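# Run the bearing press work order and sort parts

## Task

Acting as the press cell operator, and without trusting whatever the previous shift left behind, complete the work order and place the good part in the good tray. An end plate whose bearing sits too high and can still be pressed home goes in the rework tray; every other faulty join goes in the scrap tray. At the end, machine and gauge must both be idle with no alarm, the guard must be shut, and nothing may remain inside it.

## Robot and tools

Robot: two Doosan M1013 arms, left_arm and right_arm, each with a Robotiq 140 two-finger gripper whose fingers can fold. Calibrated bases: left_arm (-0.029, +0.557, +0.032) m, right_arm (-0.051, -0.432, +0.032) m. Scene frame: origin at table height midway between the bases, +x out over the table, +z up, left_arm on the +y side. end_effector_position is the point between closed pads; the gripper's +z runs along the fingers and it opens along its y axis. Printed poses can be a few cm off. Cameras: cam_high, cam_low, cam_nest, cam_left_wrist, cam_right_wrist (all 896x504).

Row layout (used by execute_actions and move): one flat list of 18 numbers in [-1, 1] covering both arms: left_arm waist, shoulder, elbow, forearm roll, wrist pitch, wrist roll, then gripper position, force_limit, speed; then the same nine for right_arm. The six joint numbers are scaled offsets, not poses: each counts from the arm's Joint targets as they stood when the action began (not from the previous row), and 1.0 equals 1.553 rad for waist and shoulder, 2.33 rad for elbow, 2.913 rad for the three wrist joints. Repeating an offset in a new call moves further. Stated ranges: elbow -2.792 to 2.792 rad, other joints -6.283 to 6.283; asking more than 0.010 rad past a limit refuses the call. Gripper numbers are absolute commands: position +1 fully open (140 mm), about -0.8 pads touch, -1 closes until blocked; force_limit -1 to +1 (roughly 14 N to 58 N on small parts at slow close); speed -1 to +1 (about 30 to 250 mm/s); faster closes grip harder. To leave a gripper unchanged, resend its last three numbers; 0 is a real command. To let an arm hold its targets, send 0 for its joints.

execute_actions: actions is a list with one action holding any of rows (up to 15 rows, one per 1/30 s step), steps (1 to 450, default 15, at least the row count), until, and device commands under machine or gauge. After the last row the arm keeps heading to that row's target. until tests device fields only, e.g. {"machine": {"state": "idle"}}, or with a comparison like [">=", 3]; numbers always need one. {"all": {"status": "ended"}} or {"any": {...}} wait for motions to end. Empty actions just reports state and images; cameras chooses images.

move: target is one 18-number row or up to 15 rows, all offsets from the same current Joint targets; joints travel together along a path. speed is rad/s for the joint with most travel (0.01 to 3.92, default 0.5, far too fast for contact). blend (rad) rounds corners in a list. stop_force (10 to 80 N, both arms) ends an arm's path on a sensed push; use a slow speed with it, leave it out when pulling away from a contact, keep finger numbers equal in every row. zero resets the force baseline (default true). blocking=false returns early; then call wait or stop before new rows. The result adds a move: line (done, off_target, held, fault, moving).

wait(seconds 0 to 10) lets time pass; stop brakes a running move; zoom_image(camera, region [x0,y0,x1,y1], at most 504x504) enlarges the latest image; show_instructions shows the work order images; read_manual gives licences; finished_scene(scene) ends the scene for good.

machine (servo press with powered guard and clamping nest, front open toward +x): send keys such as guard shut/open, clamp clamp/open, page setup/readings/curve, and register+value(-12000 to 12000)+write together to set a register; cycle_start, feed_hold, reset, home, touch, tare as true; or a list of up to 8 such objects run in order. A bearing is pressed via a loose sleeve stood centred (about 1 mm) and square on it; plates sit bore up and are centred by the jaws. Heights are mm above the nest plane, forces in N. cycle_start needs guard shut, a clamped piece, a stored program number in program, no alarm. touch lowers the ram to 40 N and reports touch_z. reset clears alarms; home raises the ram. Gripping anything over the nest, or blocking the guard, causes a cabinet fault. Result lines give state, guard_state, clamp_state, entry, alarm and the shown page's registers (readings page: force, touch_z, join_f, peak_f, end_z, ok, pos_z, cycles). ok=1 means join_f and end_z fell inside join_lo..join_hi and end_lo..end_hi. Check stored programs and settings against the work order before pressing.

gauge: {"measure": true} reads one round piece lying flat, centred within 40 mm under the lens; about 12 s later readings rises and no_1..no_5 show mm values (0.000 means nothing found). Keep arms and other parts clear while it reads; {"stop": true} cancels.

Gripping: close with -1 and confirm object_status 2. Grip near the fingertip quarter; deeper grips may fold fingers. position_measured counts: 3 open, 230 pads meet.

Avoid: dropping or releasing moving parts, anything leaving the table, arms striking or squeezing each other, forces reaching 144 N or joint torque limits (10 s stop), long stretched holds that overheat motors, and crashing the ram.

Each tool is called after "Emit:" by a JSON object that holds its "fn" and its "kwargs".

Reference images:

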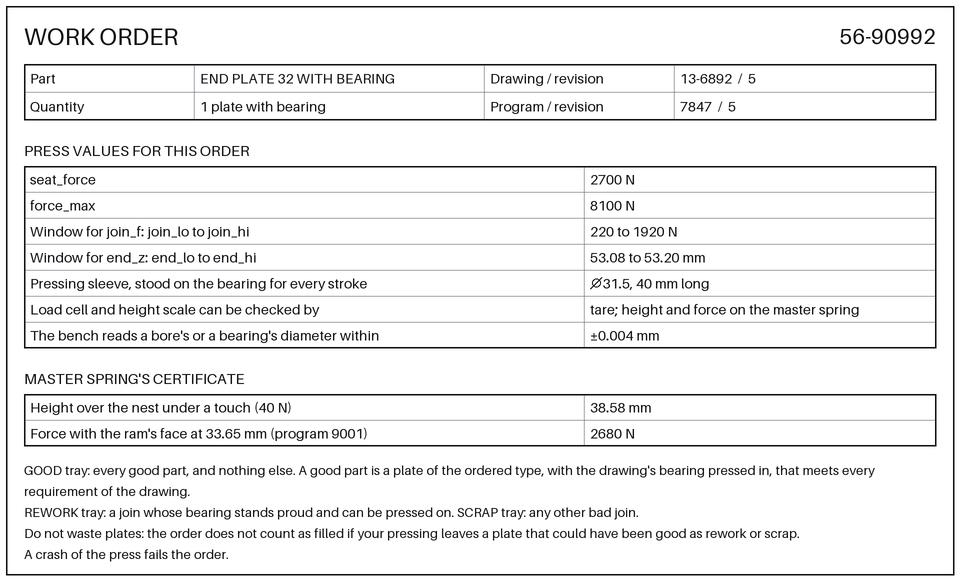

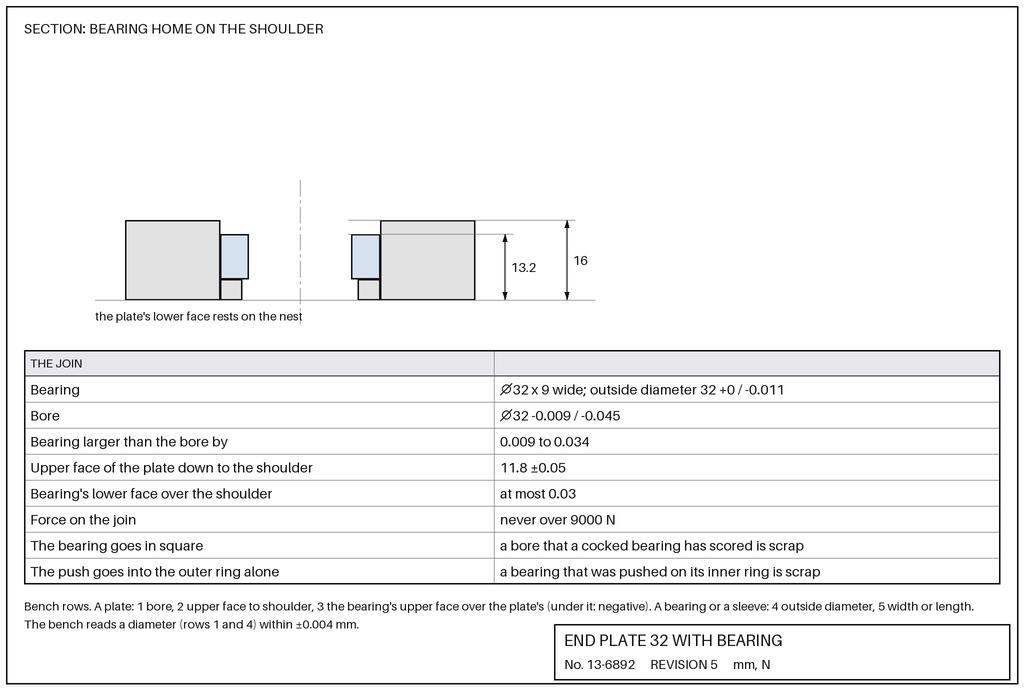

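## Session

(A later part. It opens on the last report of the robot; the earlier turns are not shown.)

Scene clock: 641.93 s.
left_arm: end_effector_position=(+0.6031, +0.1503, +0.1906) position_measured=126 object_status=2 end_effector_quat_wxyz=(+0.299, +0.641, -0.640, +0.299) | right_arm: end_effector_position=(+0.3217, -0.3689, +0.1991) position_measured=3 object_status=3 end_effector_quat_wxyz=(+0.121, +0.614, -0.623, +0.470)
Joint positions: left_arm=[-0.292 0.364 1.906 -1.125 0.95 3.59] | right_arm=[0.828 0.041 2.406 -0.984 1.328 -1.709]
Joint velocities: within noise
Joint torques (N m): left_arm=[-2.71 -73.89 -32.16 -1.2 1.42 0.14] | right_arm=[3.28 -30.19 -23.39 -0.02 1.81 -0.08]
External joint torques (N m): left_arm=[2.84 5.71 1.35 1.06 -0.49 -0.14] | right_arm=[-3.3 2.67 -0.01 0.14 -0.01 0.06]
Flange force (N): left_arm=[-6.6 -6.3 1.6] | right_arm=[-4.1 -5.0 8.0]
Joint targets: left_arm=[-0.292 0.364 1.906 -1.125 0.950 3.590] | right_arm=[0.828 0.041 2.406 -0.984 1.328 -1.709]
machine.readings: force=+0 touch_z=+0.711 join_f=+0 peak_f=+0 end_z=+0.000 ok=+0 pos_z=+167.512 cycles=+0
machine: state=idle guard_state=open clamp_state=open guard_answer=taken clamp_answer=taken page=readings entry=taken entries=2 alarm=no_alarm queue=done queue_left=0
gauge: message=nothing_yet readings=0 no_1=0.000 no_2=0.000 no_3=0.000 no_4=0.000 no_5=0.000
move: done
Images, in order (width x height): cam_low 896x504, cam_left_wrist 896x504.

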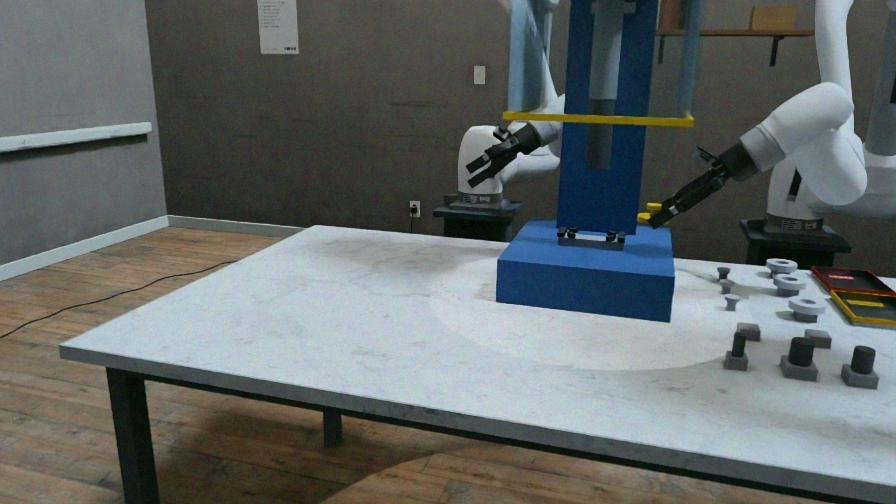

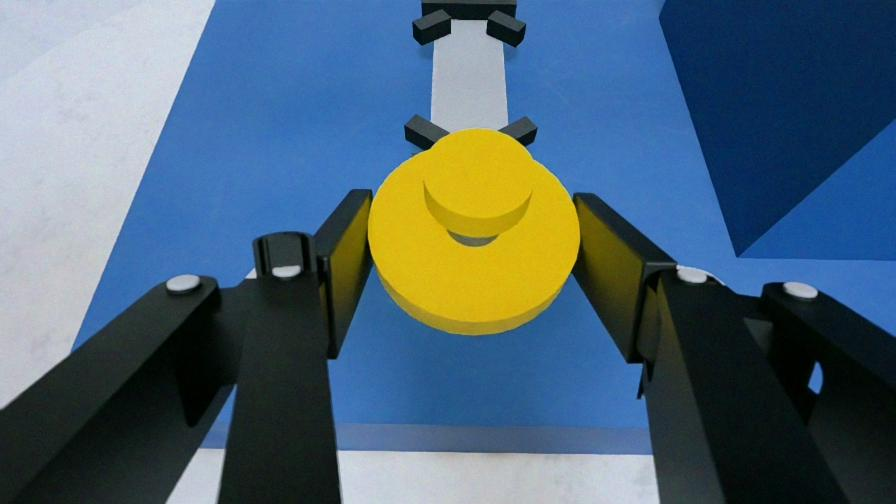

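Emit:
{"fn": "move", "kwargs": {"target": [-0.1187,0.0514,-0.0317,-0.0267,-0.0451,-0.0223,-1,0,-1,0,0,0,0,0,0,1,1,1], "speed": 0.12, "cameras": ["cam_left_wrist","cam_nest","cam_low"]}}

Emit:
{"fn": "zoom_image", "kwargs": {"camera": "cam_nest", "region": [250, 100, 650, 450]}}

Scene clock: 656.73 s.
left_arm: end_effector_position=(+0.6030, +0.0174, +0.1686) position_measured=126 object_status=2 end_effector_quat_wxyz=(+0.299, +0.641, -0.640, +0.299) | right_arm: end_effector_position=(+0.3217, -0.3689, +0.1991) position_measured=3 object_status=3 end_effector_quat_wxyz=(+0.121, +0.614, -0.623, +0.470)
Joint positions: left_arm=[-0.476 0.444 1.833 -1.203 0.818 3.525] | right_arm=[0.828 0.041 2.406 -0.984 1.328 -1.709]
Joint velocities: within noise
Joint torques (N m): left_arm=[-2.49 -82.27 -32.64 -1.2 1.14 0.1] | right_arm=[3.2 -30.16 -23.43 -0.04 1.89 -0.07]
External joint torques (N m): left_arm=[2.62 6.37 1.81 0.94 -0.34 -0.1] | right_arm=[-3.27 2.8 0 0.16 -0.09 0.05]
Flange force (N): left_arm=[-6.0 -6.4 3.2] | right_arm=[-4.4 -5.0 8.1]
Joint targets: left_arm=[-0.476 0.444 1.833 -1.203 0.818 3.525] | right_arm=[0.828 0.041 2.406 -0.984 1.328 -1.709]
machine.readings: force=+0 touch_z=+0.711 join_f=+0 peak_f=+0 end_z=+0.000 ok=+0 pos_z=+167.512 cycles=+0
machine: state=idle guard_state=open clamp_state=open guard_answer=taken clamp_answer=taken page=readings entry=taken entries=2 alarm=no_alarm queue=done queue_left=0
gauge: message=nothing_yet readings=0 no_1=0.000 no_2=0.000 no_3=0.000 no_4=0.000 no_5=0.000
move: done
Images, in order (width x height): cam_low 896x504, cam_nest 896x504, cam_left_wrist 896x504.

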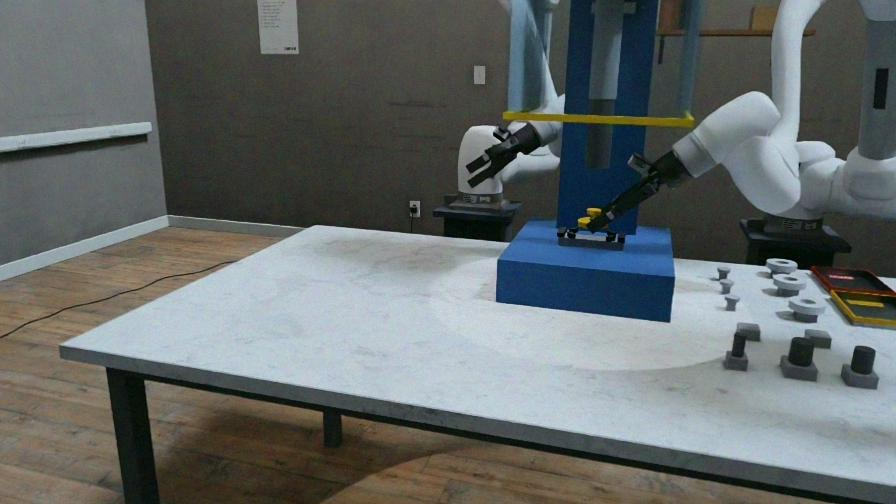

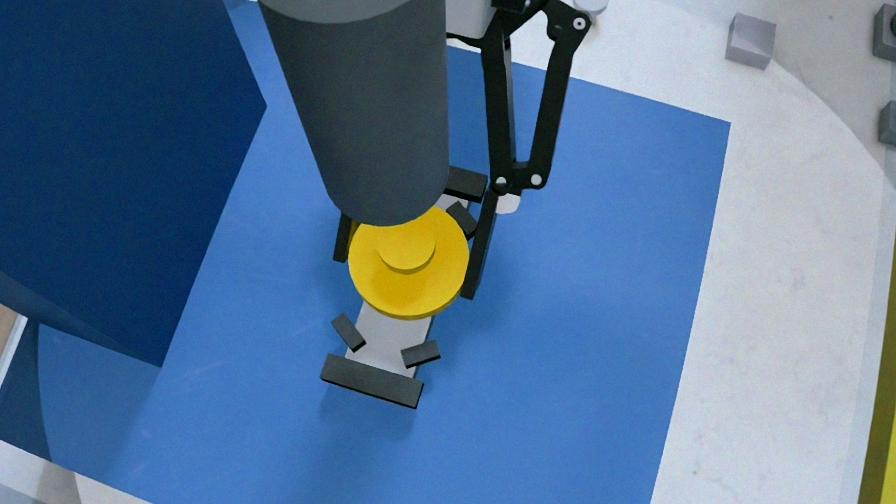

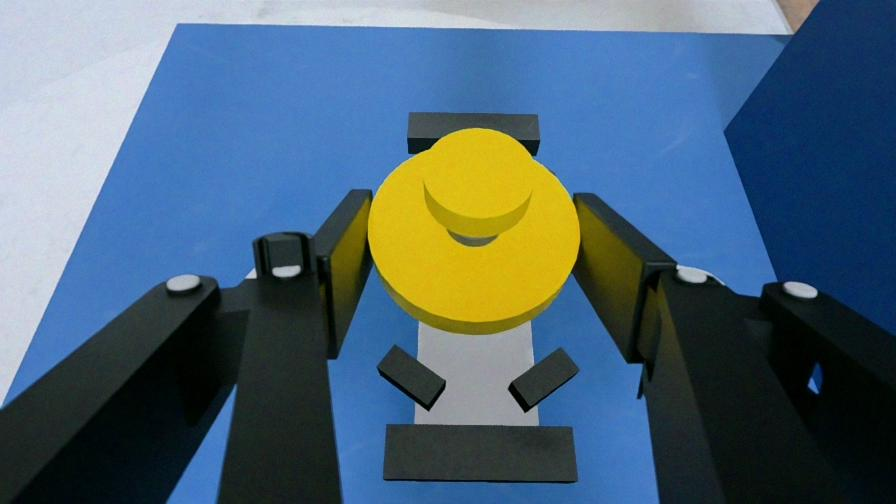

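Scaled by 1.260.

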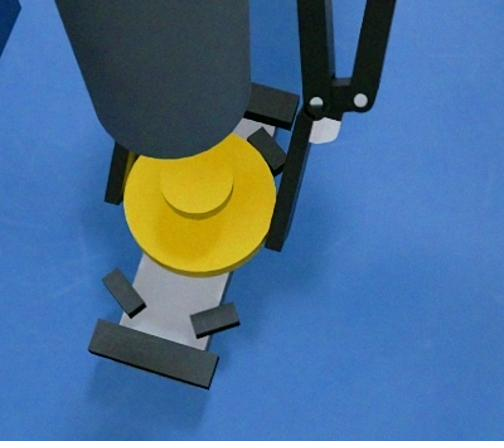

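Emit:
{"fn": "move", "kwargs": {"target": [-0.0031,0.0149,0.007,-0.013,-0.0056,0.0173,-1,0,-1,0,0,0,0,0,0,1,1,1], "speed": 0.05, "cameras": ["cam_left_wrist","cam_nest"]}}

Emit:
{"fn": "zoom_image", "kwargs": {"camera": "cam_nest", "region": [300, 180, 520, 420]}}

Emit:
{"fn": "zoom_image", "kwargs": {"camera": "cam_left_wrist", "region": [320, 80, 640, 500]}}

Scene clock: 704.37 s.
left_arm: end_effector_position=(+0.6000, +0.0151, +0.1459) position_measured=126 object_status=2 end_effector_quat_wxyz=(+0.299, +0.641, -0.641, +0.299) | right_arm: end_effector_position=(+0.3217, -0.3689, +0.1991) position_measured=3 object_status=3 end_effector_quat_wxyz=(+0.121, +0.614, -0.623, +0.470)
Joint positions: left_arm=[-0.481 0.467 1.849 -1.241 0.802 3.575] | right_arm=[0.828 0.041 2.406 -0.984 1.328 -1.709]
Joint velocities: within noise
Joint torques (N m): left_arm=[-2.5 -83.75 -31.14 -1.32 1.34 0.2] | right_arm=[3.68 -30.21 -23.3 -0.01 1.95 -0.1]
External joint torques (N m): left_arm=[2.62 7.06 1.56 0.96 -0.43 -0.2] | right_arm=[-3.74 2.58 -0.12 0.12 -0.14 0.08]
Flange force (N): left_arm=[-6.0 -7.5 4.0] | right_arm=[-3.7 -5.7 9.1]
Joint targets: left_arm=[-0.481 0.467 1.849 -1.241 0.802 3.575] | right_arm=[0.828 0.041 2.406 -0.984 1.328 -1.709]
machine.readings: force=+0 touch_z=+0.711 join_f=+0 peak_f=+0 end_z=+0.000 ok=+0 pos_z=+167.512 cycles=+0
machine: state=idle guard_state=open clamp_state=open guard_answer=taken clamp_answer=taken page=readings entry=taken entries=2 alarm=no_alarm queue=done queue_left=0
gauge: message=nothing_yet readings=0 no_1=0.000 no_2=0.000 no_3=0.000 no_4=0.000 no_5=0.000
move: done
Images, in order (width x height): cam_nest 896x504, cam_left_wrist 896x504.

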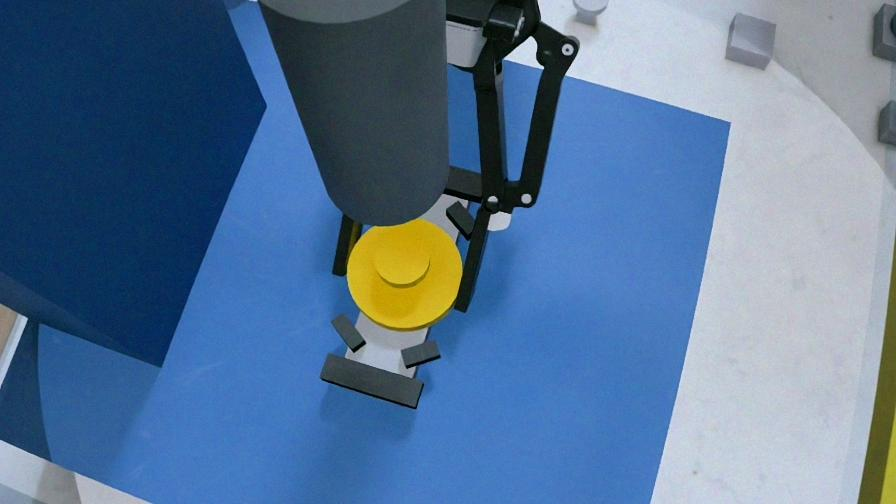

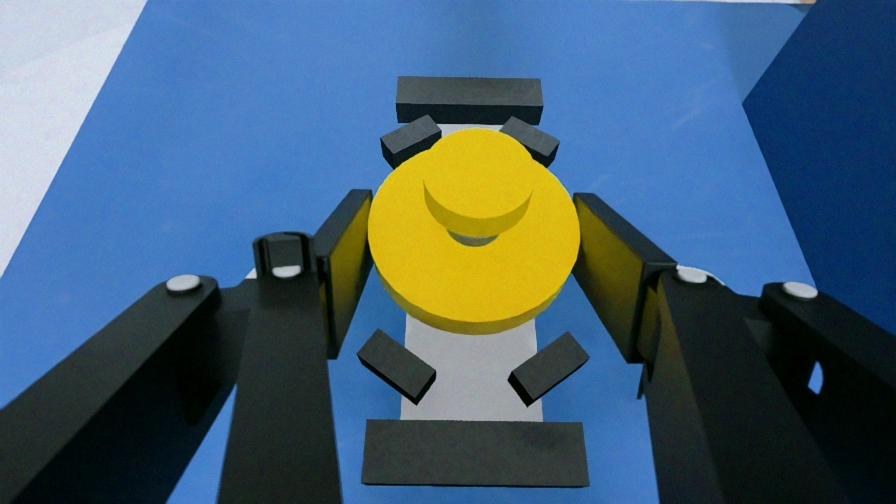

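Scaled by 2.100.

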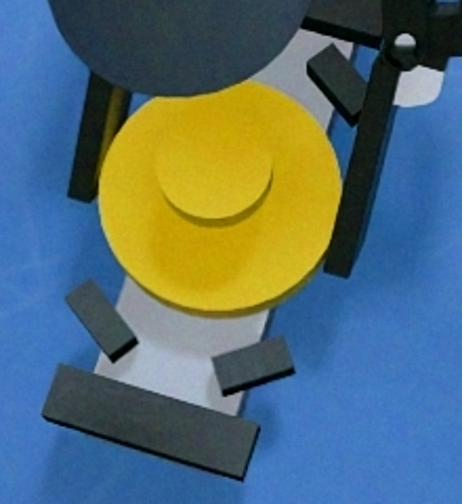

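Scaled by 1.200.

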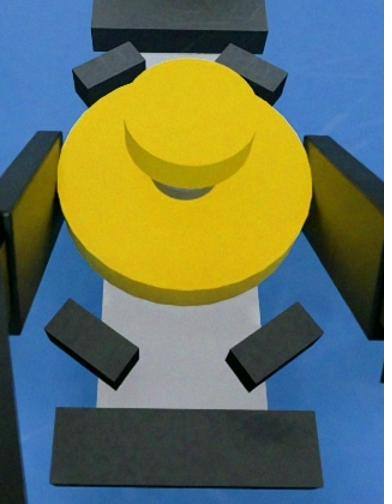

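Emit:
{"fn": "move", "kwargs": {"target": [0,0.009,0.0027,-0.0062,-0.0023,0.0091,-1,0,-1,0,0,0,0,0,0,1,1,1], "speed": 0.012, "stop_force": 12, "cameras": ["cam_left_wrist","cam_nest"]}}

Emit:
{"fn": "zoom_image", "kwargs": {"camera": "cam_left_wrist", "region": [320, 80, 640, 500]}}

Scene clock: 717.23 s.
left_arm: end_effector_position=(+0.6000, +0.0150, +0.1388) position_measured=126 object_status=2 end_effector_quat_wxyz=(+0.299, +0.641, -0.641, +0.299) | right_arm: end_effector_position=(+0.3217, -0.3689, +0.1991) position_measured=3 object_status=3 end_effector_quat_wxyz=(+0.121, +0.614, -0.623, +0.470)
Joint positions: left_arm=[-0.481 0.475 1.853 -1.252 0.798 3.591] | right_arm=[0.828 0.041 2.406 -0.984 1.328 -1.709]
Joint velocities: within noise
Joint torques (N m): left_arm=[-5.86 -66.65 -23.57 0.99 -1.3 0.15] | right_arm=[3.34 -30.09 -23.32 -0.02 1.9 -0.07]
External joint torques (N m): left_arm=[5.98 -10.26 -5.52 -1.38 2.23 -0.15] | right_arm=[-3.43 2.8 -0.14 0.14 -0.11 0.05]
Flange force (N): left_arm=[4.7 -3.3 -16.2] | right_arm=[-4.4 -5.4 8.4]
Joint targets: left_arm=[-0.481 0.475 1.853 -1.252 0.798 3.591] | right_arm=[0.828 0.041 2.406 -0.984 1.328 -1.709]
machine.readings: force=+0 touch_z=+0.711 join_f=+0 peak_f=+0 end_z=+0.000 ok=+0 pos_z=+167.512 cycles=+0
machine: state=idle guard_state=open clamp_state=open guard_answer=taken clamp_answer=taken page=readings entry=taken entries=2 alarm=no_alarm queue=done queue_left=0
gauge: message=nothing_yet readings=0 no_1=0.000 no_2=0.000 no_3=0.000 no_4=0.000 no_5=0.000
move: contact (left_arm)
Images, in order (width x height): cam_nest 896x504, cam_left_wrist 896x504.

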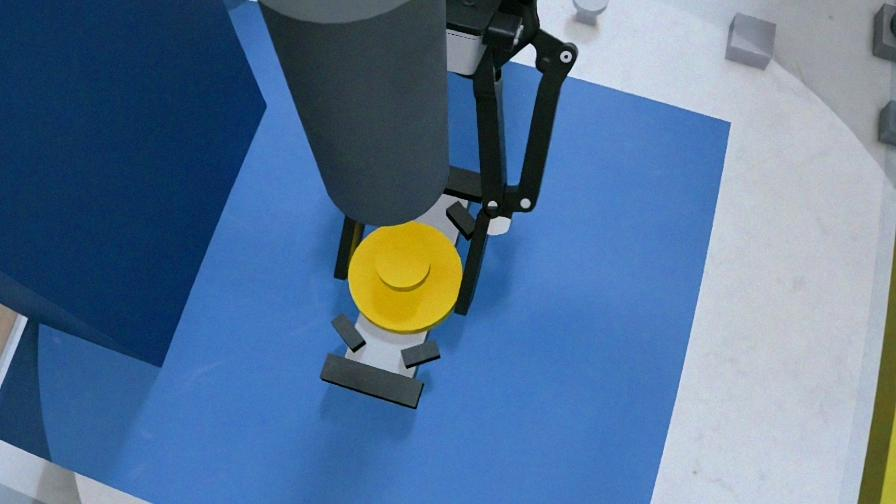

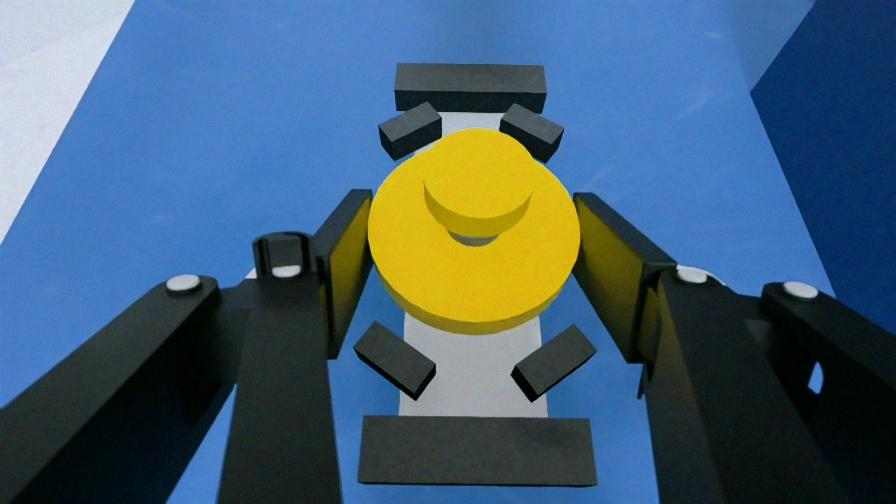

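Scaled by 1.200.

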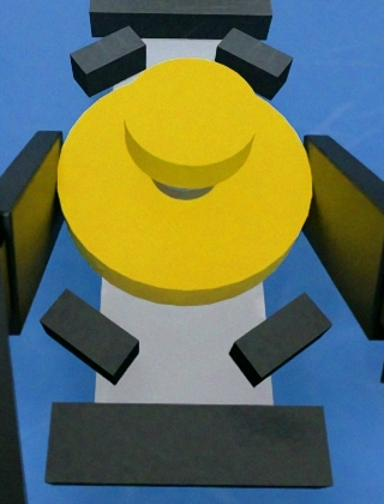

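Emit:
{"fn": "execute_actions", "kwargs": {"actions": [{"rows":[[0,0,0,0,0,0,0.35,-1,-1,0,0,0,0,0,0,1,1,1]],"steps":40}], "cameras": ["cam_left_wrist","cam_nest"]}}

Scene clock: 729.67 s.
left_arm: end_effector_position=(+0.6000, +0.0151, +0.1387) position_measured=85 object_status=3 end_effector_quat_wxyz=(+0.299, +0.641, -0.641, +0.299) | right_arm: end_effector_position=(+0.3217, -0.3689, +0.1991) position_measured=3 object_status=3 end_effector_quat_wxyz=(+0.121, +0.614, -0.623, +0.470)
Joint positions: left_arm=[-0.481 0.475 1.853 -1.252 0.798 3.591] | right_arm=[0.828 0.041 2.406 -0.984 1.328 -1.709]
Joint velocities: within noise
Joint torques (N m): left_arm=[-2.51 -80.03 -28.38 -0.55 0.9 0.11] | right_arm=[3.4 -30.08 -23.3 0 1.9 -0.08]
External joint torques (N m): left_arm=[2.64 2.99 -0.84 0.16 0.02 -0.11] | right_arm=[-3.49 2.64 -0.08 0.12 -0.09 0.05]
Flange force (N): left_arm=[-2.7 -6.9 0.8] | right_arm=[-3.9 -5.4 8.5]
Joint targets: left_arm=[-0.481 0.475 1.853 -1.252 0.798 3.591] | right_arm=[0.828 0.041 2.406 -0.984 1.328 -1.709]
machine.readings: force=+0 touch_z=+0.711 join_f=+0 peak_f=+0 end_z=+0.000 ok=+0 pos_z=+167.512 cycles=+0
machine: state=idle guard_state=open clamp_state=open guard_answer=taken clamp_answer=taken page=readings entry=taken entries=2 alarm=no_alarm queue=done queue_left=0
gauge: message=nothing_yet readings=0 no_1=0.000 no_2=0.000 no_3=0.000 no_4=0.000 no_5=0.000
Images, in order (width x height): cam_nest 896x504, cam_left_wrist 896x504.

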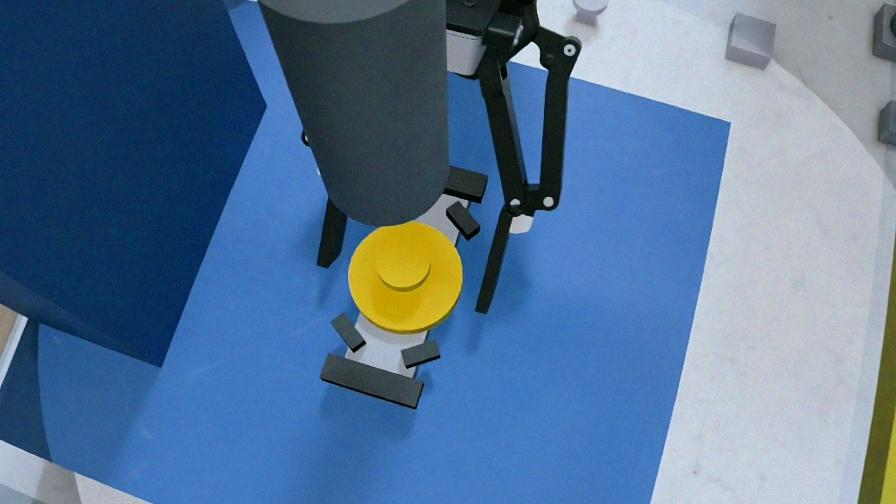

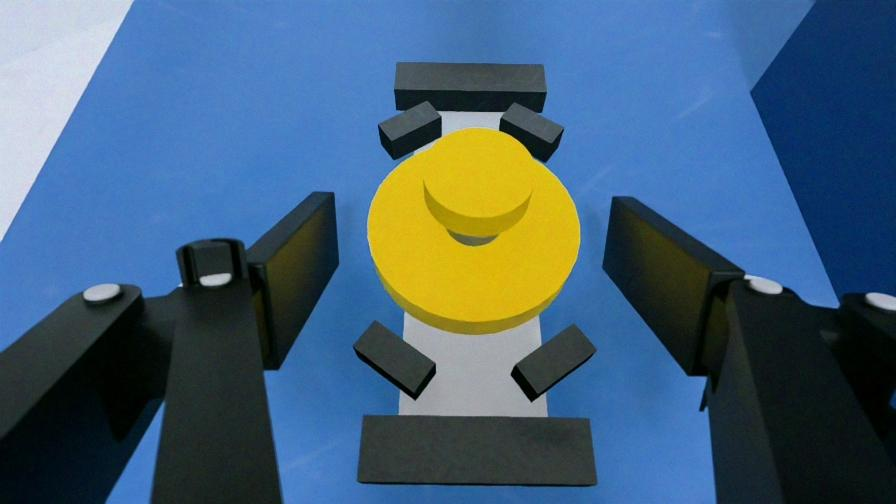

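Emit:
{"fn": "execute_actions", "kwargs": {"actions": [{"machine":{"clamp":"clamp"},"steps":75}], "cameras": ["cam_left_wrist","cam_nest"]}}

Emit:
{"fn": "zoom_image", "kwargs": {"camera": "cam_left_wrist", "region": [320, 80, 640, 500]}}

Scene clock: 740.07 s.
left_arm: end_effector_position=(+0.6000, +0.0150, +0.1388) position_measured=85 object_status=3 end_effector_quat_wxyz=(+0.299, +0.641, -0.641, +0.299) | right_arm: end_effector_position=(+0.3217, -0.3689, +0.1991) position_measured=3 object_status=3 end_effector_quat_wxyz=(+0.121, +0.614, -0.623, +0.470)
Joint positions: left_arm=[-0.481 0.475 1.853 -1.252 0.798 3.591] | right_arm=[0.828 0.041 2.406 -0.984 1.328 -1.709]
Joint velocities: within noise
Joint torques (N m): left_arm=[-2.27 -80.26 -28.5 -0.5 0.9 0.09] | right_arm=[3.07 -30.05 -23.3 0 1.84 -0.1]
External joint torques (N m): left_arm=[2.46 3.26 -0.68 0.12 0.03 -0.1] | right_arm=[-3.17 2.77 -0.14 0.12 -0.04 0.08]
Flange force (N): left_arm=[-2.9 -6.8 1.2] | right_arm=[-4.5 -5.0 7.8]
Joint targets: left_arm=[-0.481 0.475 1.853 -1.252 0.798 3.591] | right_arm=[0.828 0.041 2.406 -0.984 1.328 -1.709]
Tool commands: left_gripper/position=+0.35 left_gripper/force_limit=-1.0 left_gripper/speed=-1.0 right_gripper/position=+1.0 right_gripper/force_limit=+1.0 right_gripper/speed=+1.0
machine.readings: force=+0 touch_z=+0.711 join_f=+0 peak_f=+0 end_z=+0.000 ok=+0 pos_z=+167.512 cycles=+0
machine: state=idle guard_state=open clamp_state=clamped guard_answer=taken clamp_answer=taken page=readings entry=taken entries=2 alarm=no_alarm queue=done queue_left=0
gauge: message=nothing_yet readings=0 no_1=0.000 no_2=0.000 no_3=0.000 no_4=0.000 no_5=0.000
Images, in order (width x height): cam_nest 896x504, cam_left_wrist 896x504.

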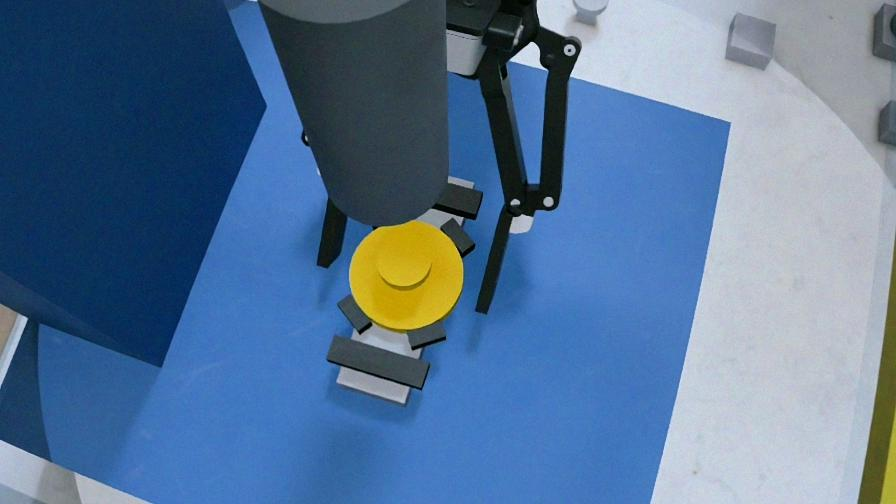

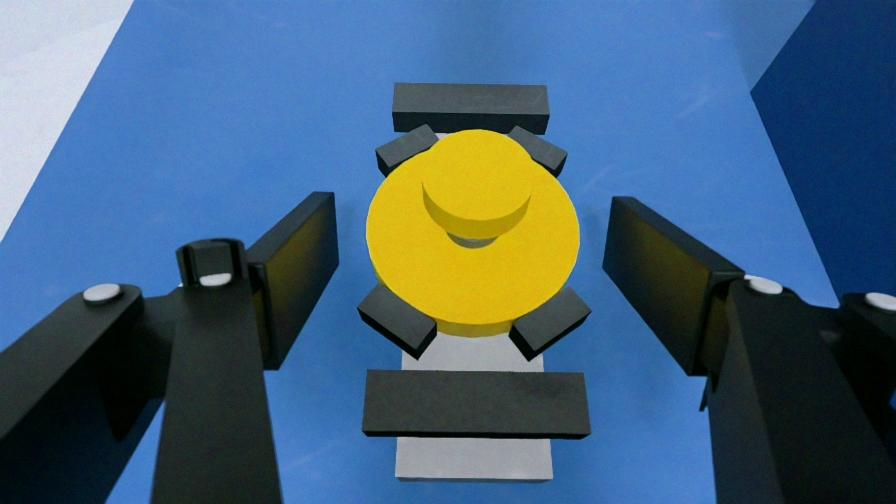

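Scaled by 1.200.

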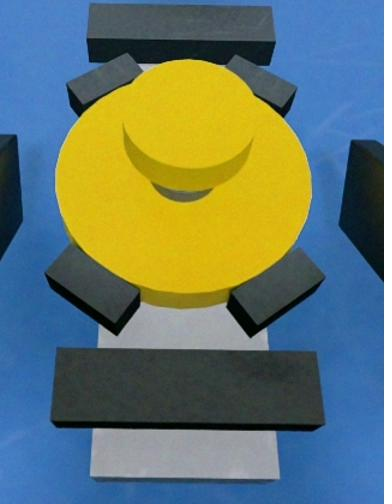

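Emit:
{"fn": "move", "kwargs": {"target": [[0.0032,-0.02,-0.0086,0.0168,0.0069,-0.0227,0.35,-1,-1,0,0,0,0,0,0,1,1,1],[0.1216,-0.0716,0.0231,0.0436,0.0521,0,0.35,-1,-1,0,0,0,0,0,0,1,1,1],[0.1487,-0.1867,-0.076,0.4298,-0.1335,-0.6934,0.35,-1,-1,0,0,0,0,0,0,1,1,1]], "speed": [0.1,0.3,0.8], "blend": [0,0.03,0], "cameras": []}}

Emit:
{"fn": "execute_actions", "kwargs": {"actions": [{"machine":[{"guard":"shut","page":"readings"},{"touch":true}],"steps":450,"until":{"machine":{"queue":"done"}}}], "cameras": ["cam_nest"]}}

Scene clock: 759.67 s.
left_arm: end_effector_position=(+0.8567, +0.3689, +0.4206) position_measured=85 object_status=3 end_effector_quat_wxyz=(+0.052, +0.900, -0.112, +0.419) | right_arm: end_effector_position=(+0.3217, -0.3689, +0.1991) position_measured=3 object_status=3 end_effector_quat_wxyz=(+0.121, +0.614, -0.623, +0.470)
Joint positions: left_arm=[-0.25 0.185 1.675 0 0.409 1.571] | right_arm=[0.828 0.041 2.406 -0.984 1.328 -1.709]
Joint velocities: within noise
Joint torques (N m): left_arm=[-2.46 -64.63 -41.76 4.08 -2.36 0.03] | right_arm=[3.39 -29.81 -23.58 -0.02 1.86 -0.06]
External joint torques (N m): left_arm=[2.4 2.88 -1.13 0.1 0.19 -0.03] | right_arm=[-3.4 2.35 0.16 0.13 -0.06 0.04]
Flange force (N): left_arm=[4.6 -3.6 4.8] | right_arm=[-3.1 -4.8 8.3]
Joint targets: left_arm=[-0.250 0.185 1.675 0.000 0.409 1.571] | right_arm=[0.828 0.041 2.406 -0.984 1.328 -1.709]
machine.readings: force=+0 touch_z=+0.711 join_f=+0 peak_f=+0 end_z=+0.000 ok=+0 pos_z=+167.512 cycles=+0
machine: state=idle guard_state=open clamp_state=clamped guard_answer=taken clamp_answer=taken page=readings entry=taken entries=2 alarm=no_alarm queue=done queue_left=0
gauge: message=nothing_yet readings=0 no_1=0.000 no_2=0.000 no_3=0.000 no_4=0.000 no_5=0.000
move: done
No camera images: "cameras" was empty.

Scene clock: 773.87 s.
left_arm: end_effector_position=(+0.8567, +0.3689, +0.4206) position_measured=85 object_status=3 end_effector_quat_wxyz=(+0.052, +0.900, -0.112, +0.419) | right_arm: end_effector_position=(+0.3217, -0.3689, +0.1991) position_measured=3 object_status=3 end_effector_quat_wxyz=(+0.121, +0.614, -0.623, +0.470)
Joint positions: left_arm=[-0.25 0.185 1.675 0 0.409 1.571] | right_arm=[0.828 0.041 2.406 -0.984 1.328 -1.709]
Joint velocities: within noise
Joint torques (N m): left_arm=[-2.45 -64.66 -41.55 4.03 -2.24 0.14] | right_arm=[4.01 -29.62 -23.37 0.02 1.86 -0.05]
External joint torques (N m): left_arm=[2.59 2.03 -1.62 0.18 0.06 -0.14] | right_arm=[-4.16 2.35 -0.02 0.1 -0.06 0.02]
Flange force (N): left_arm=[5.0 -3.3 3.9] | right_arm=[-2.7 -6.2 9.8]
Joint targets: left_arm=[-0.250 0.185 1.675 0.000 0.409 1.571] | right_arm=[0.828 0.041 2.406 -0.984 1.328 -1.709]
Tool commands: left_gripper/position=+0.35 left_gripper/force_limit=-1.0 left_gripper/speed=-1.0 right_gripper/position=+1.0 right_gripper/force_limit=+1.0 right_gripper/speed=+1.0
machine.readings: force=+0 touch_z=+39.272 join_f=+0 peak_f=+0 end_z=+0.000 ok=+0 pos_z=+167.512 cycles=+0
machine: state=idle guard_state=shut clamp_state=clamped guard_answer=taken clamp_answer=taken page=readings entry=taken entries=3 alarm=no_alarm queue=done queue_left=0
gauge: message=nothing_yet readings=0 no_1=0.000 no_2=0.000 no_3=0.000 no_4=0.000 no_5=0.000
Images, in order (width x height): cam_nest 896x504.

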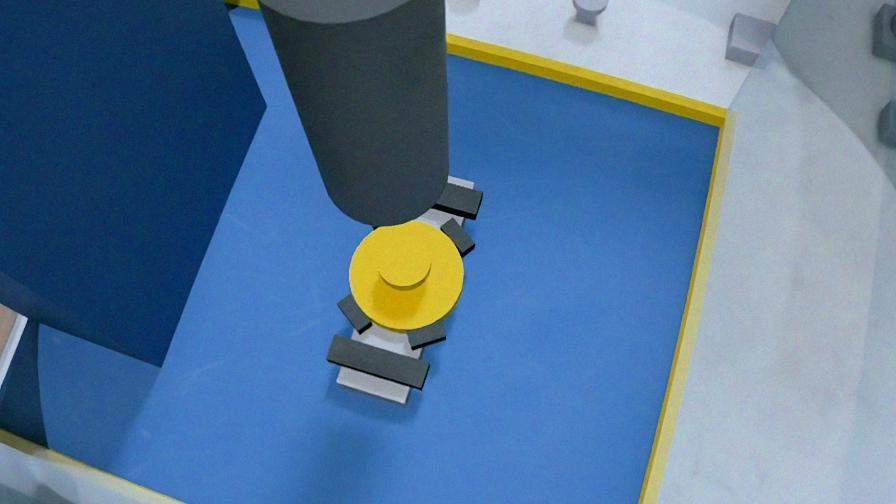

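Emit:
{"fn": "execute_actions", "kwargs": {"actions": [{"machine":[{"register":"ram_zero","value":153.18,"write":true},{"register":"program","value":9001,"write":true},{"page":"setup"}],"steps":15}], "cameras": []}}

Emit:
{"fn": "execute_actions", "kwargs": {"actions": [{"machine":[{"cycle_start":true,"page":"readings"}],"steps":450,"until":{"machine":{"state":["!=","running"],"queue":"done"}}}], "cameras": []}}

Scene clock: 794.33 s.
left_arm: end_effector_position=(+0.8567, +0.3689, +0.4206) position_measured=85 object_status=3 end_effector_quat_wxyz=(+0.052, +0.900, -0.112, +0.419) | right_arm: end_effector_position=(+0.3217, -0.3689, +0.1991) position_measured=3 object_status=3 end_effector_quat_wxyz=(+0.121, +0.614, -0.623, +0.470)
Joint positions: left_arm=[-0.25 0.185 1.675 0 0.409 1.571] | right_arm=[0.828 0.041 2.406 -0.984 1.328 -1.709]
Joint velocities: within noise
Joint torques (N m): left_arm=[-2.45 -64.88 -41.52 4.05 -2.29 0.09] | right_arm=[3.17 -30.36 -23.31 0.06 1.93 -0.06]
External joint torques (N m): left_arm=[2.52 2.66 -1.6 0.15 0.11 -0.09] | right_arm=[-3.22 2.97 -0.11 0.06 -0.12 0.04]
Flange force (N): left_arm=[5.4 -3.5 4.8] | right_arm=[-4.9 -5.2 8.2]
Joint targets: left_arm=[-0.250 0.185 1.675 0.000 0.409 1.571] | right_arm=[0.828 0.041 2.406 -0.984 1.328 -1.709]
Tool commands: left_gripper/position=+0.35 left_gripper/force_limit=-1.0 left_gripper/speed=-1.0 right_gripper/position=+1.0 right_gripper/force_limit=+1.0 right_gripper/speed=+1.0
machine.setup: program=+9001 ram_zero=+153.180 seat_force=+2700 force_max=+8100 join_lo=+220 join_hi=+1920 end_lo=+53.080 end_hi=+53.200 cell_gain=+0.517 cell_zero=-15 program_revision=+1 program_top=+33.650 stored1_number=+9001 stored1_revision=+1 stored2_number=+2386 stored2_revision=+2 stored3_number=+8204 stored3_revision=+6 stored4_number=+7514 stored4_revision=+3 stored5_number=+7847 stored5_revision=+5
machine: state=idle guard_state=shut clamp_state=clamped guard_answer=taken clamp_answer=taken page=setup entry=taken entries=5 alarm=no_alarm queue=done queue_left=0
gauge: message=nothing_yet readings=0 no_1=0.000 no_2=0.000 no_3=0.000 no_4=0.000 no_5=0.000
No camera images: "cameras" was empty.

Scene clock: 799.10 s.
left_arm: end_effector_position=(+0.8567, +0.3689, +0.4206) position_measured=85 object_status=3 end_effector_quat_wxyz=(+0.052, +0.900, -0.112, +0.419) | right_arm: end_effector_position=(+0.3217, -0.3689, +0.1991) position_measured=3 object_status=3 end_effector_quat_wxyz=(+0.121, +0.614, -0.623, +0.470)
Joint positions: left_arm=[-0.25 0.185 1.675 0 0.409 1.571] | right_arm=[0.828 0.041 2.406 -0.984 1.328 -1.709]
Joint velocities: within noise
Joint torques (N m): left_arm=[-2.92 -64.74 -41.58 4.07 -2.3 0.09] | right_arm=[3.46 -30.07 -23.32 0.01 1.92 -0.19]
External joint torques (N m): left_arm=[3.04 2.11 -1.62 0.14 0.12 -0.09] | right_arm=[-3.6 2.64 -0.09 0.1 -0.12 0.17]
Flange force (N): left_arm=[5.1 -4.3 4.0] | right_arm=[-4.1 -5.4 8.9]
Joint targets: left_arm=[-0.250 0.185 1.675 0.000 0.409 1.571] | right_arm=[0.828 0.041 2.406 -0.984 1.328 -1.709]
Tool commands: left_gripper/position=+0.35 left_gripper/force_limit=-1.0 left_gripper/speed=-1.0 right_gripper/position=+1.0 right_gripper/force_limit=+1.0 right_gripper/speed=+1.0
machine.readings: force=+0 touch_z=+39.272 join_f=+2530 peak_f=+2702 end_z=+33.648 ok=+0 pos_z=+166.820 cycles=+1
machine: state=done guard_state=shut clamp_state=clamped guard_answer=taken clamp_answer=taken page=readings entry=taken entries=6 alarm=no_alarm queue=done queue_left=0
gauge: message=nothing_yet readings=0 no_1=0.000 no_2=0.000 no_3=0.000 no_4=0.000 no_5=0.000
No camera images: "cameras" was empty.

Emit:
{"fn": "execute_actions", "kwargs": {"actions": [{"machine":{"page":"curve"},"steps":3}], "cameras": []}}

Scene clock: 805.83 s.
left_arm: end_effector_position=(+0.8567, +0.3689, +0.4206) position_measured=85 object_status=3 end_effector_quat_wxyz=(+0.052, +0.900, -0.112, +0.419) | right_arm: end_effector_position=(+0.3217, -0.3689, +0.1991) position_measured=3 object_status=3 end_effector_quat_wxyz=(+0.121, +0.614, -0.623, +0.470)
Joint positions: left_arm=[-0.25 0.185 1.675 0 0.409 1.571] | right_arm=[0.828 0.041 2.406 -0.984 1.328 -1.709]
Joint velocities: within noise
Joint torques (N m): left_arm=[-2.48 -64.95 -41.59 4.05 -2.28 0.1] | right_arm=[3.15 -30.14 -23.32 0.01 1.92 -0.06]
External joint torques (N m): left_arm=[2.56 2.67 -1.5 0.15 0.11 -0.1] | right_arm=[-3.24 2.88 -0.1 0.11 -0.12 0.04]
Flange force (N): left_arm=[5.2 -3.5 4.8] | right_arm=[-4.7 -5.1 8.1]
Joint targets: left_arm=[-0.250 0.185 1.675 0.000 0.409 1.571] | right_arm=[0.828 0.041 2.406 -0.984 1.328 -1.709]
Tool commands: left_gripper/position=+0.35 left_gripper/force_limit=-1.0 left_gripper/speed=-1.0 right_gripper/position=+1.0 right_gripper/force_limit=+1.0 right_gripper/speed=+1.0
machine.curve: curve1_z=+39.650 curve1_f=-6 curve2_z=+38.793 curve2_f=-1 curve3_z=+37.936 curve3_f=+406 curve4_z=+37.079 curve4_f=+869 curve5_z=+36.221 curve5_f=+1313 curve6_z=+35.364 curve6_f=+1780 curve7_z=+34.507 curve7_f=+2238 curve8_z=+33.650 curve8_f=+2701
machine: state=done guard_state=shut clamp_state=clamped guard_answer=taken clamp_answer=taken page=curve entry=taken entries=6 alarm=no_alarm queue=done queue_left=0
gauge: message=nothing_yet readings=0 no_1=0.000 no_2=0.000 no_3=0.000 no_4=0.000 no_5=0.000
No camera images: "cameras" was empty.

Emit:
{"fn": "execute_actions", "kwargs": {"actions": [{"machine":[{"touch":true,"page":"readings"}],"steps":450,"until":{"machine":{"queue":"done","state":["!=","busy"]}}}], "cameras": []}}

Emit:
{"fn": "execute_actions", "kwargs": {"actions": [{"machine":[{"touch":true,"page":"readings"}],"steps":450,"until":{"machine":{"queue":"done","state":["!=","busy"]}}}], "cameras": []}}

Emit:
{"fn": "execute_actions", "kwargs": {"actions": [{"machine":[{"cycle_start":true,"page":"curve"}],"steps":450,"until":{"machine":{"state":["!=","running"],"queue":"done"}}}], "cameras": []}}

Scene clock: 847.37 s.
left_arm: end_effector_position=(+0.8567, +0.3689, +0.4206) position_measured=85 object_status=3 end_effector_quat_wxyz=(+0.052, +0.900, -0.112, +0.419) | right_arm: end_effector_position=(+0.3217, -0.3689, +0.1991) position_measured=3 object_status=3 end_effector_quat_wxyz=(+0.121, +0.614, -0.623, +0.470)
Joint positions: left_arm=[-0.25 0.185 1.675 0 0.409 1.571] | right_arm=[0.828 0.041 2.406 -0.984 1.328 -1.709]
Joint velocities: within noise
Joint torques (N m): left_arm=[-2.64 -64.35 -41.55 4.09 -2.31 0.14] | right_arm=[3.29 -30.32 -23.34 -0.04 1.88 -0.09]
External joint torques (N m): left_arm=[2.72 2.17 -1.47 0.11 0.13 -0.14] | right_arm=[-3.28 2.78 -0.11 0.16 -0.08 0.07]
Flange force (N): left_arm=[4.9 -3.7 4.0] | right_arm=[-4.4 -5.1 8.0]
Joint targets: left_arm=[-0.250 0.185 1.675 0.000 0.409 1.571] | right_arm=[0.828 0.041 2.406 -0.984 1.328 -1.709]
Tool commands: left_gripper/position=+0.35 left_gripper/force_limit=-1.0 left_gripper/speed=-1.0 right_gripper/position=+1.0 right_gripper/force_limit=+1.0 right_gripper/speed=+1.0
machine.readings: force=+0 touch_z=+38.589 join_f=+2530 peak_f=+2702 end_z=+33.648 ok=+0 pos_z=+166.820 cycles=+1
machine: state=done guard_state=shut clamp_state=clamped guard_answer=taken clamp_answer=taken page=readings entry=taken entries=7 alarm=no_alarm queue=done queue_left=0
gauge: message=nothing_yet readings=0 no_1=0.000 no_2=0.000 no_3=0.000 no_4=0.000 no_5=0.000
No camera images: "cameras" was empty.

Scene clock: 859.43 s.
left_arm: end_effector_position=(+0.8567, +0.3689, +0.4206) position_measured=85 object_status=3 end_effector_quat_wxyz=(+0.052, +0.900, -0.112, +0.419) | right_arm: end_effector_position=(+0.3217, -0.3689, +0.1991) position_measured=3 object_status=3 end_effector_quat_wxyz=(+0.121, +0.614, -0.623, +0.470)
Joint positions: left_arm=[-0.25 0.185 1.675 0 0.409 1.571] | right_arm=[0.828 0.041 2.406 -0.984 1.328 -1.709]
Joint velocities: within noise
Joint torques (N m): left_arm=[-2.19 -64.54 -41.54 4.04 -2.29 0.14] | right_arm=[3.58 -29.86 -23.33 0.07 1.88 -0.07]
External joint torques (N m): left_arm=[2.24 2.33 -1.52 0.16 0.12 -0.14] | right_arm=[-3.62 2.4 -0.08 0.04 -0.08 0.05]
Flange force (N): left_arm=[5.1 -2.8 4.3] | right_arm=[-3.2 -5.5 8.8]
Joint targets: left_arm=[-0.250 0.185 1.675 0.000 0.409 1.571] | right_arm=[0.828 0.041 2.406 -0.984 1.328 -1.709]
Tool commands: left_gripper/position=+0.35 left_gripper/force_limit=-1.0 left_gripper/speed=-1.0 right_gripper/position=+1.0 right_gripper/force_limit=+1.0 right_gripper/speed=+1.0
machine.readings: force=+0 touch_z=+38.586 join_f=+2530 peak_f=+2702 end_z=+33.648 ok=+0 pos_z=+166.820 cycles=+1
machine: state=done guard_state=shut clamp_state=clamped guard_answer=taken clamp_answer=taken page=readings entry=taken entries=8 alarm=no_alarm queue=done queue_left=0
gauge: message=nothing_yet readings=0 no_1=0.000 no_2=0.000 no_3=0.000 no_4=0.000 no_5=0.000
No camera images: "cameras" was empty.

Scene clock: 864.20 s.
left_arm: end_effector_position=(+0.8567, +0.3689, +0.4206) position_measured=85 object_status=3 end_effector_quat_wxyz=(+0.052, +0.900, -0.112, +0.419) | right_arm: end_effector_position=(+0.3217, -0.3689, +0.1991) position_measured=3 object_status=3 end_effector_quat_wxyz=(+0.121, +0.614, -0.623, +0.470)
Joint positions: left_arm=[-0.25 0.185 1.675 0 0.409 1.571] | right_arm=[0.828 0.041 2.406 -0.984 1.328 -1.709]
Joint velocities: within noise
Joint torques (N m): left_arm=[-2.42 -64.51 -41.48 4.06 -2.29 0.09] | right_arm=[3.45 -30.36 -23.56 0 1.91 -0.1]
External joint torques (N m): left_arm=[2.56 1.86 -1.68 0.15 0.11 -0.1] | right_arm=[-3.47 2.96 0.13 0.12 -0.11 0.08]
Flange force (N): left_arm=[5.1 -3.5 3.7] | right_arm=[-4.6 -5.1 8.9]
Joint targets: left_arm=[-0.250 0.185 1.675 0.000 0.409 1.571] | right_arm=[0.828 0.041 2.406 -0.984 1.328 -1.709]
Tool commands: left_gripper/position=+0.35 left_gripper/force_limit=-1.0 left_gripper/speed=-1.0 right_gripper/position=+1.0 right_gripper/force_limit=+1.0 right_gripper/speed=+1.0
machine.curve: curve1_z=+39.650 curve1_f=-6 curve2_z=+38.793 curve2_f=-1 curve3_z=+37.936 curve3_f=+406 curve4_z=+37.079 curve4_f=+869 curve5_z=+36.221 curve5_f=+1313 curve6_z=+35.364 curve6_f=+1780 curve7_z=+34.507 curve7_f=+2238 curve8_z=+33.650 curve8_f=+2701
machine: state=done guard_state=shut clamp_state=clamped guard_answer=taken clamp_answer=taken page=curve entry=taken entries=9 alarm=no_alarm queue=done queue_left=0
gauge: message=nothing_yet readings=0 no_1=0.000 no_2=0.000 no_3=0.000 no_4=0.000 no_5=0.000
No camera images: "cameras" was empty.

Emit:
{"fn": "execute_actions", "kwargs": {"actions": [{"machine":[{"register":"program","value":7847,"write":true,"page":"setup"},{"guard":"open"},{"clamp":"open"}],"steps":150,"until":{"machine":{"queue":"done"}}}], "cameras": []}}

Scene clock: 879.47 s.
left_arm: end_effector_position=(+0.8567, +0.3689, +0.4206) position_measured=85 object_status=3 end_effector_quat_wxyz=(+0.052, +0.900, -0.112, +0.419) | right_arm: end_effector_position=(+0.3217, -0.3689, +0.1991) position_measured=3 object_status=3 end_effector_quat_wxyz=(+0.121, +0.614, -0.623, +0.470)
Joint positions: left_arm=[-0.25 0.185 1.675 0 0.409 1.571] | right_arm=[0.828 0.041 2.406 -0.984 1.328 -1.709]
Joint velocities: within noise
Joint torques (N m): left_arm=[-2.53 -64.69 -41.45 4.06 -2.32 0.1] | right_arm=[3.2 -30.3 -23.35 0.02 1.96 -0.07]
External joint torques (N m): left_arm=[2.52 2.78 -1.54 0.13 0.14 -0.1] | right_arm=[-3.33 3.06 -0.06 0.09 -0.15 0.05]
Flange force (N): left_arm=[5.4 -3.5 4.9] | right_arm=[-5.0 -5.3 8.6]
Joint targets: left_arm=[-0.250 0.185 1.675 0.000 0.409 1.571] | right_arm=[0.828 0.041 2.406 -0.984 1.328 -1.709]
Tool commands: left_gripper/position=+0.35 left_gripper/force_limit=-1.0 left_gripper/speed=-1.0 right_gripper/position=+1.0 right_gripper/force_limit=+1.0 right_gripper/speed=+1.0
machine.setup: program=+7847 ram_zero=+153.180 seat_force=+2700 force_max=+8100 join_lo=+220 join_hi=+1920 end_lo=+53.080 end_hi=+53.200 cell_gain=+0.517 cell_zero=-15 program_revision=+5 program_top=+53.200 stored1_number=+9001 stored1_revision=+1 stored2_number=+2386 stored2_revision=+2 stored3_number=+8204 stored3_revision=+6 stored4_number=+7514 stored4_revision=+3 stored5_number=+7847 stored5_revision=+5
machine: state=idle guard_state=open clamp_state=open guard_answer=taken clamp_answer=taken page=setup entry=taken entries=10 alarm=no_alarm queue=done queue_left=0
gauge: message=nothing_yet readings=0 no_1=0.000 no_2=0.000 no_3=0.000 no_4=0.000 no_5=0.000
No camera images: "cameras" was empty.


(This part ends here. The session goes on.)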